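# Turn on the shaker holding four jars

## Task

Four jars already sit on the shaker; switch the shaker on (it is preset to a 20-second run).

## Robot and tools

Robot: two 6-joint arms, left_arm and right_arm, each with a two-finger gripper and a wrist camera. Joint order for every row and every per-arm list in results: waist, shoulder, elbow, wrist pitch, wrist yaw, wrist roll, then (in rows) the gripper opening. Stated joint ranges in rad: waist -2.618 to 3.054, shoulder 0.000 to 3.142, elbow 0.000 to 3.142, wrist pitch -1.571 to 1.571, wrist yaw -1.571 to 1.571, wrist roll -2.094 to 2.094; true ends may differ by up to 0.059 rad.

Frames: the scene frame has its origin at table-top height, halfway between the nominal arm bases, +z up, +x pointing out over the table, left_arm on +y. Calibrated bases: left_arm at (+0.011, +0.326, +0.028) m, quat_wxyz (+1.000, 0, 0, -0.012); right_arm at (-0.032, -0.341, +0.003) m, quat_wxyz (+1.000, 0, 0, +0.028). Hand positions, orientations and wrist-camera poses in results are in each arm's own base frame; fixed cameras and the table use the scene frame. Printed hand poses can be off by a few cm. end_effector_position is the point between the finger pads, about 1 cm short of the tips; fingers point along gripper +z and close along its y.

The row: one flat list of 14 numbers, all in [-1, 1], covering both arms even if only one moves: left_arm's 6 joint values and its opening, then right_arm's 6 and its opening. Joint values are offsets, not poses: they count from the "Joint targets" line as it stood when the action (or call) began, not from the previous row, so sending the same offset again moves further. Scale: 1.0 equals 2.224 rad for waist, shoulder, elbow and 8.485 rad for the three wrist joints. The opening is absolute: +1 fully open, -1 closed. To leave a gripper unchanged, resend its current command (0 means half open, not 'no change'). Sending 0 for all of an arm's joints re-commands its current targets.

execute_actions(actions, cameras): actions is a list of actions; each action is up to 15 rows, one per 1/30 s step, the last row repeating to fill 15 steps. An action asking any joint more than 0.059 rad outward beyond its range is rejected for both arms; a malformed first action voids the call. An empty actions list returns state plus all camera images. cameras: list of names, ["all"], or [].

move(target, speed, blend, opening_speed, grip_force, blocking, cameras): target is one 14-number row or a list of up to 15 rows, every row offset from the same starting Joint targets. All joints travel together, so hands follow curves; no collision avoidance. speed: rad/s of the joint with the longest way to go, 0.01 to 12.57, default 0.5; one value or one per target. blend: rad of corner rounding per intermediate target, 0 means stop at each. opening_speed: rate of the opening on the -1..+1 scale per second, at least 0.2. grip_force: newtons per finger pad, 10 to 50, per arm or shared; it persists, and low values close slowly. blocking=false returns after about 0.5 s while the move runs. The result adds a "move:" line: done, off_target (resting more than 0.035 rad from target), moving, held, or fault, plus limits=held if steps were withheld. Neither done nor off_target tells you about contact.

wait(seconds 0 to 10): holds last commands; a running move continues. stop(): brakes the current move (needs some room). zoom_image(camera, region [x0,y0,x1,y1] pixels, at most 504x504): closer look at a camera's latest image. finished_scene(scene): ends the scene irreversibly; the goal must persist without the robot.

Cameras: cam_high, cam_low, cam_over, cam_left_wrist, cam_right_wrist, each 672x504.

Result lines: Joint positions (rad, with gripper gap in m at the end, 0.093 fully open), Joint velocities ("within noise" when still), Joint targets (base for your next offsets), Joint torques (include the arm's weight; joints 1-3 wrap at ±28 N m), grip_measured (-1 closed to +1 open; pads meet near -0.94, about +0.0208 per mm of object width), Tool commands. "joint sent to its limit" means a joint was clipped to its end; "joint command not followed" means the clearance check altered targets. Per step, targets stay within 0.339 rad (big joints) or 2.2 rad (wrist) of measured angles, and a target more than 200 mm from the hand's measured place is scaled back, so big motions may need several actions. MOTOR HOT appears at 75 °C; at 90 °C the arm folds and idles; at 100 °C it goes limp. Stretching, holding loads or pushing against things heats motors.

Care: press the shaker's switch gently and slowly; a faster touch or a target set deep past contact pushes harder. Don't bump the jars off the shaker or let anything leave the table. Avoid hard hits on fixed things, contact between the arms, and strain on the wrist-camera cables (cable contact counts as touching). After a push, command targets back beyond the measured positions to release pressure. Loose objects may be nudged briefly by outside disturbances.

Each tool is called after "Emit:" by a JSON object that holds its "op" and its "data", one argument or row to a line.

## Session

Emit:
{"op": "execute_actions", "data": {
  "actions": []
}}

Emit:
{"op": "zoom_image", "data": {
  "camera": "cam_over",
  "region": [260, 310, 440, 420]
}}

Emit:
{"op": "zoom_image", "data": {
  "camera": "cam_high",
  "region": [290, 170, 420, 270]
}}

Scene clock: 0.00 s.
left_arm: end_effector_position=(+0.3808, +0.0301, +0.0732) grip_measured=+1.000 end_effector_quat_wxyz=(+0.536, -0.088, +0.835, +0.083) | right_arm: end_effector_position=(+0.3618, -0.0496, +0.0764) grip_measured=+1.000 end_effector_quat_wxyz=(+0.543, +0.106, +0.822, -0.133)
Joint positions: left_arm=[-0.04 1.558 0.379 0.738 -0.272 -0.077 0.093] | right_arm=[0.031 1.516 0.307 0.796 0.368 0.046 0.093]
Joint velocities: within noise
Joint torques (N m): no reading
Heat: left arm: 42 °C; right arm: 42 °C.
Joint targets: left_arm=[-0.040 1.551 0.387 0.746 -0.272 -0.077] | right_arm=[0.031 1.513 0.311 0.786 0.369 0.046]
Tool commands: left_gripper/opening=+1.0 right_gripper/opening=+1.0

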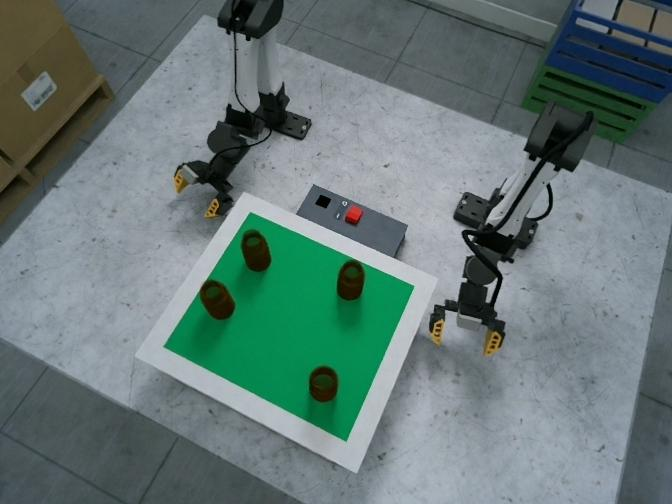

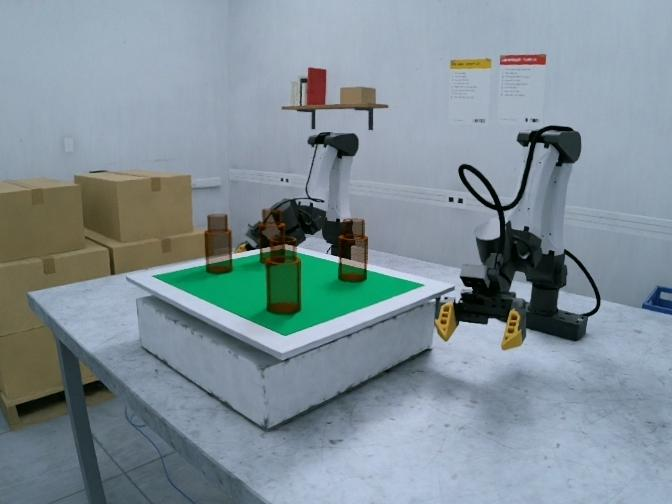

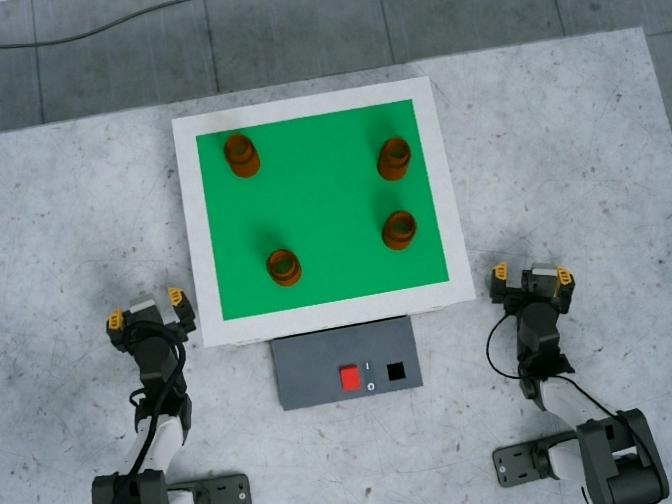

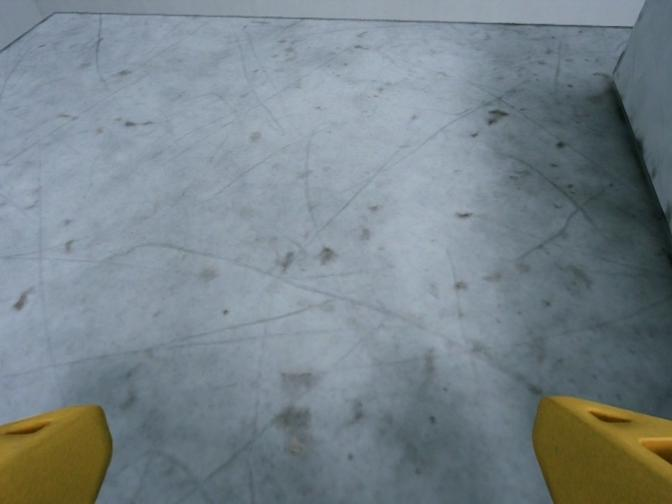

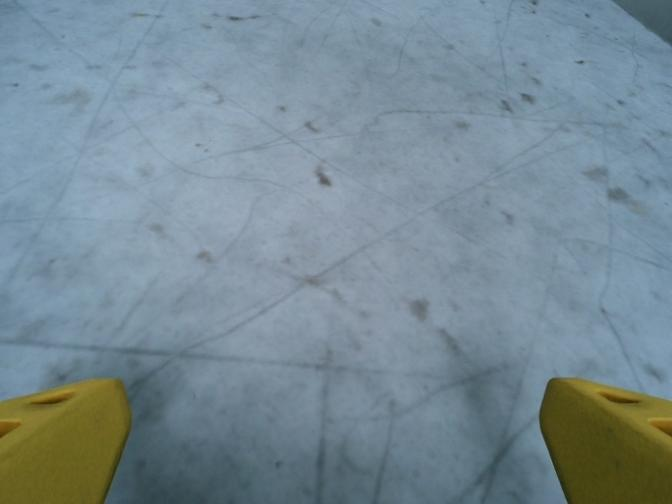

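Scaled by 2.800 from the camera's 672x504 image, which has a finer 960x720 frame.

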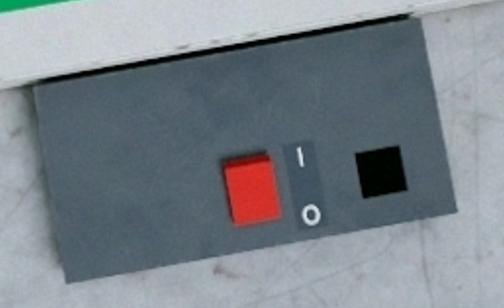

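Scaled by 3.877 from the camera's 672x504 image, which has a finer 960x720 frame.

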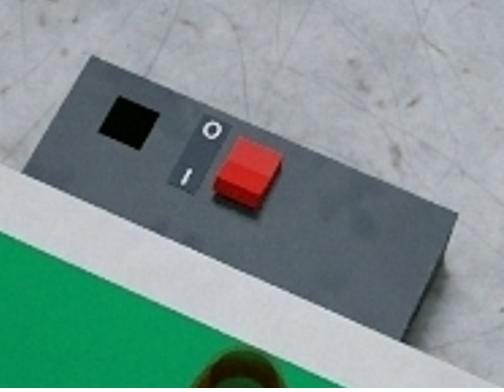

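Emit:
{"op": "move", "data": {
  "target": [
    [0.1079,-0.1142,0.5135,-0.2449,0.0321,0.0091,-1,0,0,0,0,0,0,1],
    [-0.4442,-0.1142,0.5135,-0.2449,0.0321,0.0091,-1,0,0,0,0,0,0,1],
    [-0.4442,0.0063,0.4519,-0.1972,0.0321,0.0091,-1,0,0,0,0,0,0,1],
    [-0.4442,0.0211,0.3138,-0.157,0.0321,0.0091,-1,0,0,0,0,0,0,1]
  ],
  "speed": [1.2,1.2,1.0,0.5],
  "blend": [0.08,0.08,0.04,0],
  "cameras": ["cam_left_wrist","cam_high"]
}}

Emit:
{"op": "zoom_image", "data": {
  "camera": "cam_high",
  "region": [310, 170, 410, 245]
}}

Scene clock: 10.13 s.
left_arm: end_effector_position=(+0.1972, -0.3210, +0.0965) grip_measured=-0.980 end_effector_quat_wxyz=(+0.202, +0.472, +0.851, -0.110) | right_arm: end_effector_position=(+0.3618, -0.0496, +0.0764) grip_measured=+1.000 end_effector_quat_wxyz=(+0.543, +0.106, +0.822, -0.133)
Joint positions: left_arm=[-1.024 1.587 1.089 -0.608 -0.008 -0.009 0] | right_arm=[0.031 1.516 0.307 0.796 0.368 0.046 0.093]
Joint torques (N m): left_arm=[-0.4 -6.28 6.79 1.59 0.03 0] | right_arm=[0.02 -5.19 5.6 1.86 0.12 0.12]
Heat: left arm: 42 °C; right arm: 44 °C.
Joint targets: left_arm=[-1.028 1.598 1.085 -0.586 0.000 0.000] | right_arm=[0.031 1.513 0.311 0.786 0.369 0.046]
move: done
Images, in order (width x height): cam_high 672x504, cam_left_wrist 672x504.

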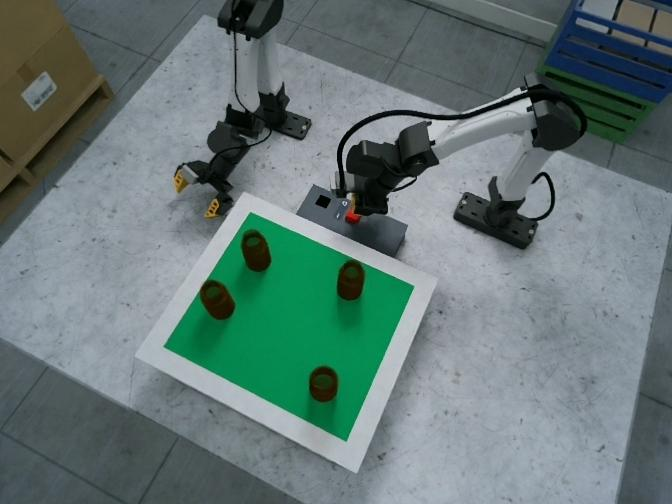

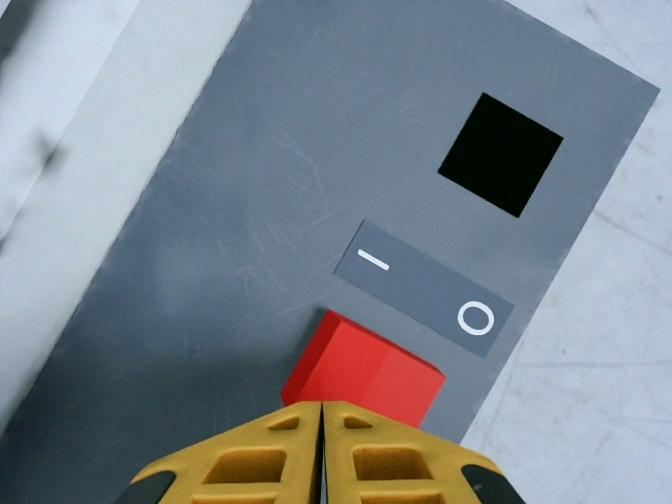

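Scaled by 5.040 from the camera's 672x504 image, which has a finer 960x720 frame.

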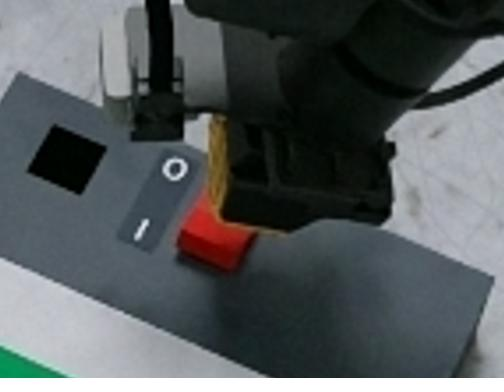

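Emit:
{"op": "move", "data": {
  "target": [
    [0,0.0157,-0.0346,0.0131,0,0,-1,0,0,0,0,0,0,1],
    [0,0.0346,-0.0625,0.0255,0,0,-1,0,0,0,0,0,0,1],
    [0,0,0,0,0,0,-1,0,0,0,0,0,0,1],
    [0,-0.0148,0.138,-0.0402,0,0,-1,0,0,0,0,0,0,1]
  ],
  "speed": [0.2,0.1,0.3,0.5],
  "blend": [0.02,0,0.05,0],
  "cameras": ["cam_over","cam_high","cam_low"]
}}

Scene clock: 16.70 s.
left_arm: end_effector_position=(+0.1986, -0.3219, +0.1607) grip_measured=-0.980 end_effector_quat_wxyz=(+0.187, +0.474, +0.855, -0.099) | right_arm: end_effector_position=(+0.3618, -0.0496, +0.0764) grip_measured=+1.000 end_effector_quat_wxyz=(+0.543, +0.106, +0.822, -0.133)
Joint positions: left_arm=[-1.024 1.593 1.368 -0.92 -0.013 -0.009 0] | right_arm=[0.031 1.516 0.307 0.796 0.368 0.046 0.093]
Joint torques (N m): left_arm=[-0.4 -10.17 9.52 1.23 0.07 0] | right_arm=[0.01 -5.2 5.63 1.85 0.12 0.12]
Heat: left arm: 43 °C; right arm: 45 °C.
Joint targets: left_arm=[-1.028 1.565 1.392 -0.927 0.000 0.000] | right_arm=[0.031 1.513 0.311 0.786 0.369 0.046]
move: done
Images, in order (width x height): cam_high 672x504, cam_low 672x504, cam_over 672x504.

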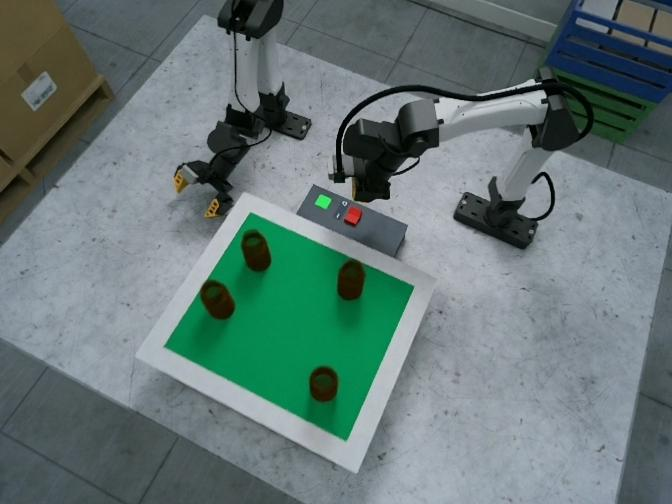

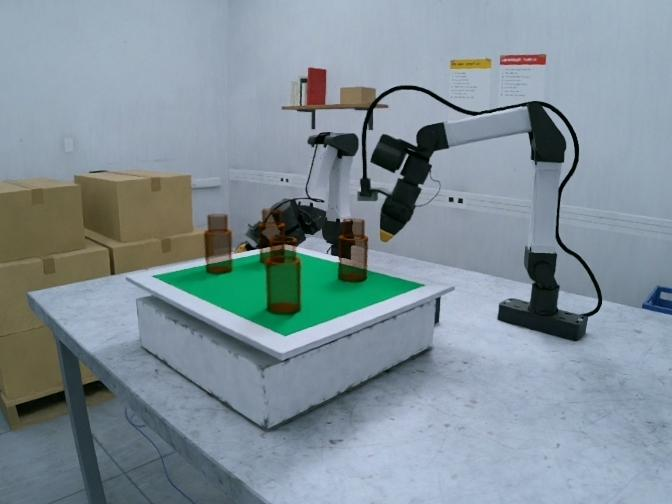

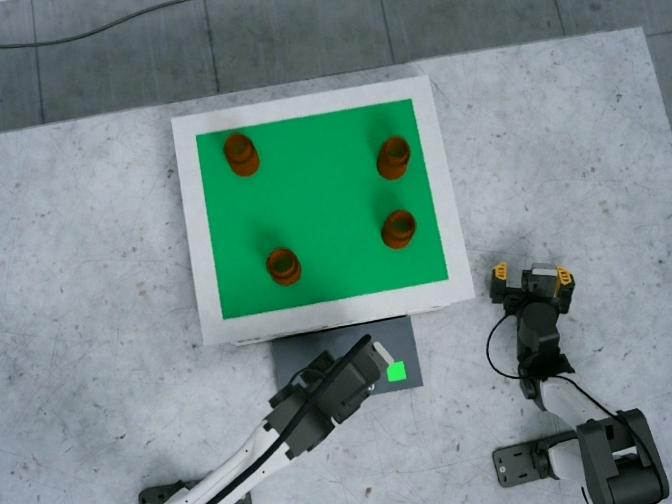

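Emit:
{"op": "wait", "data": {
  "seconds": 10,
  "cameras": ["cam_over"]
}}

Emit:
{"op": "wait", "data": {
  "seconds": 7,
  "cameras": ["cam_over"]
}}

Emit:
{"op": "wait", "data": {
  "seconds": 0.6,
  "cameras": ["cam_over","cam_high"]
}}

Scene clock: 27.80 s.
left_arm: end_effector_position=(+0.1985, -0.3218, +0.1607) grip_measured=-0.980 end_effector_quat_wxyz=(+0.187, +0.474, +0.855, -0.099) | right_arm: end_effector_position=(+0.3618, -0.0496, +0.0764) grip_measured=+1.000 end_effector_quat_wxyz=(+0.543, +0.106, +0.822, -0.133)
Joint positions: left_arm=[-1.024 1.593 1.368 -0.92 -0.013 -0.009 0] | right_arm=[0.031 1.516 0.307 0.796 0.368 0.046 0.093]
Joint torques (N m): left_arm=[-0.4 -10.17 9.54 1.21 0.07 0] | right_arm=[0.01 -5.19 5.6 1.86 0.11 0.13]
Heat: left arm: 46 °C; right arm: 47 °C.
Joint targets: left_arm=[-1.028 1.565 1.392 -0.927 0.000 0.000] | right_arm=[0.031 1.513 0.311 0.786 0.369 0.046]
Tool commands: left_gripper/opening=-1.0 right_gripper/opening=+1.0
wait: 10.00 s; at rest from the start
Images, in order (width x height): cam_over 672x504.

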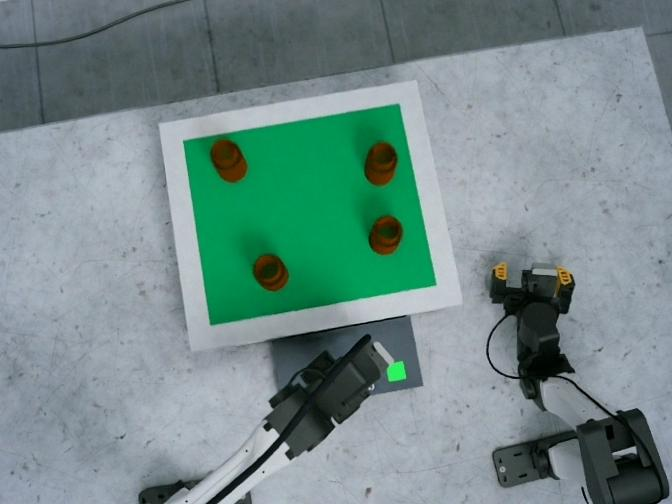

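Scene clock: 34.80 s.
left_arm: end_effector_position=(+0.1985, -0.3218, +0.1607) grip_measured=-0.980 end_effector_quat_wxyz=(+0.187, +0.474, +0.855, -0.099) | right_arm: end_effector_position=(+0.3618, -0.0496, +0.0764) grip_measured=+1.000 end_effector_quat_wxyz=(+0.543, +0.106, +0.822, -0.133)
Joint positions: left_arm=[-1.024 1.593 1.368 -0.92 -0.013 -0.009 0] | right_arm=[0.031 1.516 0.307 0.796 0.368 0.046 0.093]
Joint torques (N m): left_arm=[-0.42 -10.17 9.52 1.21 0.07 0] | right_arm=[0.05 -5.2 5.61 1.86 0.12 0.12]
Heat: left arm: 48 °C; right arm: 47 °C.
Joint targets: left_arm=[-1.028 1.565 1.392 -0.927 0.000 0.000] | right_arm=[0.031 1.513 0.311 0.786 0.369 0.046]
Tool commands: left_gripper/opening=-1.0 right_gripper/opening=+1.0
wait: 7.00 s; at rest by 0.17 s
Images, in order (width x height): cam_over 672x504.

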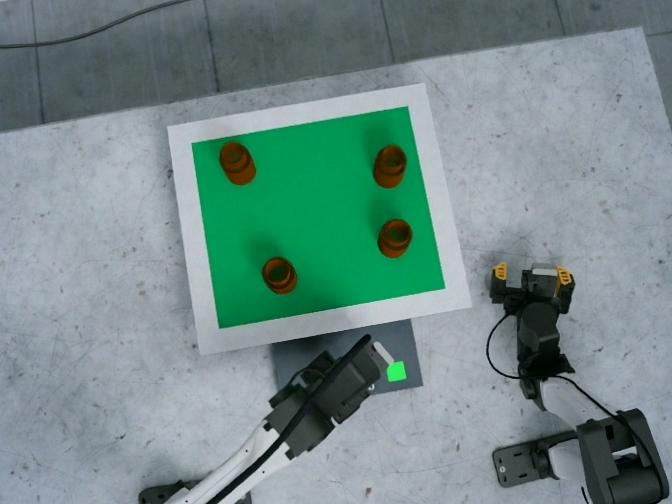

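Scene clock: 35.40 s.
left_arm: end_effector_position=(+0.1985, -0.3218, +0.1607) grip_measured=-0.980 end_effector_quat_wxyz=(+0.187, +0.474, +0.855, -0.099) | right_arm: end_effector_position=(+0.3618, -0.0496, +0.0764) grip_measured=+1.000 end_effector_quat_wxyz=(+0.543, +0.106, +0.822, -0.133)
Joint positions: left_arm=[-1.024 1.593 1.368 -0.92 -0.013 -0.009 0] | right_arm=[0.031 1.516 0.307 0.796 0.368 0.046 0.093]
Joint torques (N m): left_arm=[-0.4 -10.17 9.54 1.21 0.07 0] | right_arm=[0.02 -5.2 5.6 1.85 0.11 0.12]
Heat: left arm: 48 °C; right arm: 47 °C.
Joint targets: left_arm=[-1.028 1.565 1.392 -0.927 0.000 0.000] | right_arm=[0.031 1.513 0.311 0.786 0.369 0.046]
Tool commands: left_gripper/opening=-1.0 right_gripper/opening=+1.0
wait: 0.60 s; at rest by 0.17 s
Images, in order (width x height): cam_high 672x504, cam_over 672x504.

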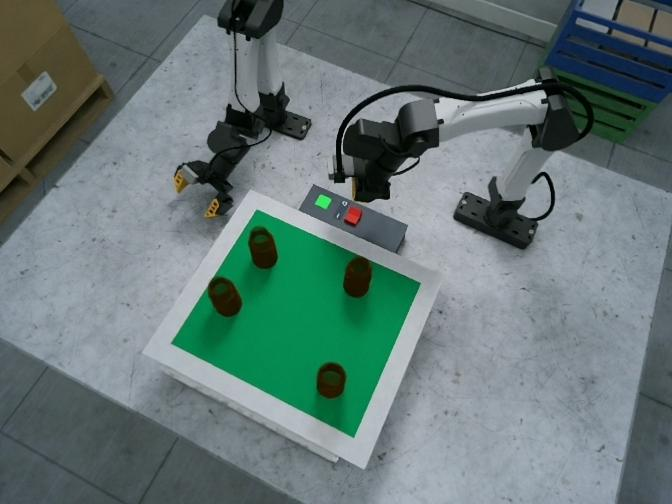

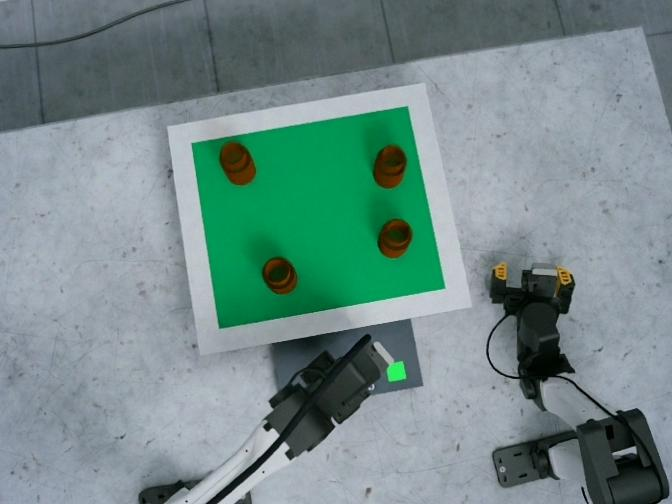

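Stopped, with all jars in place.

Emit:
{"op": "finished_scene", "data": {
  "scene": 2
}}

The scene is finished: the task was done.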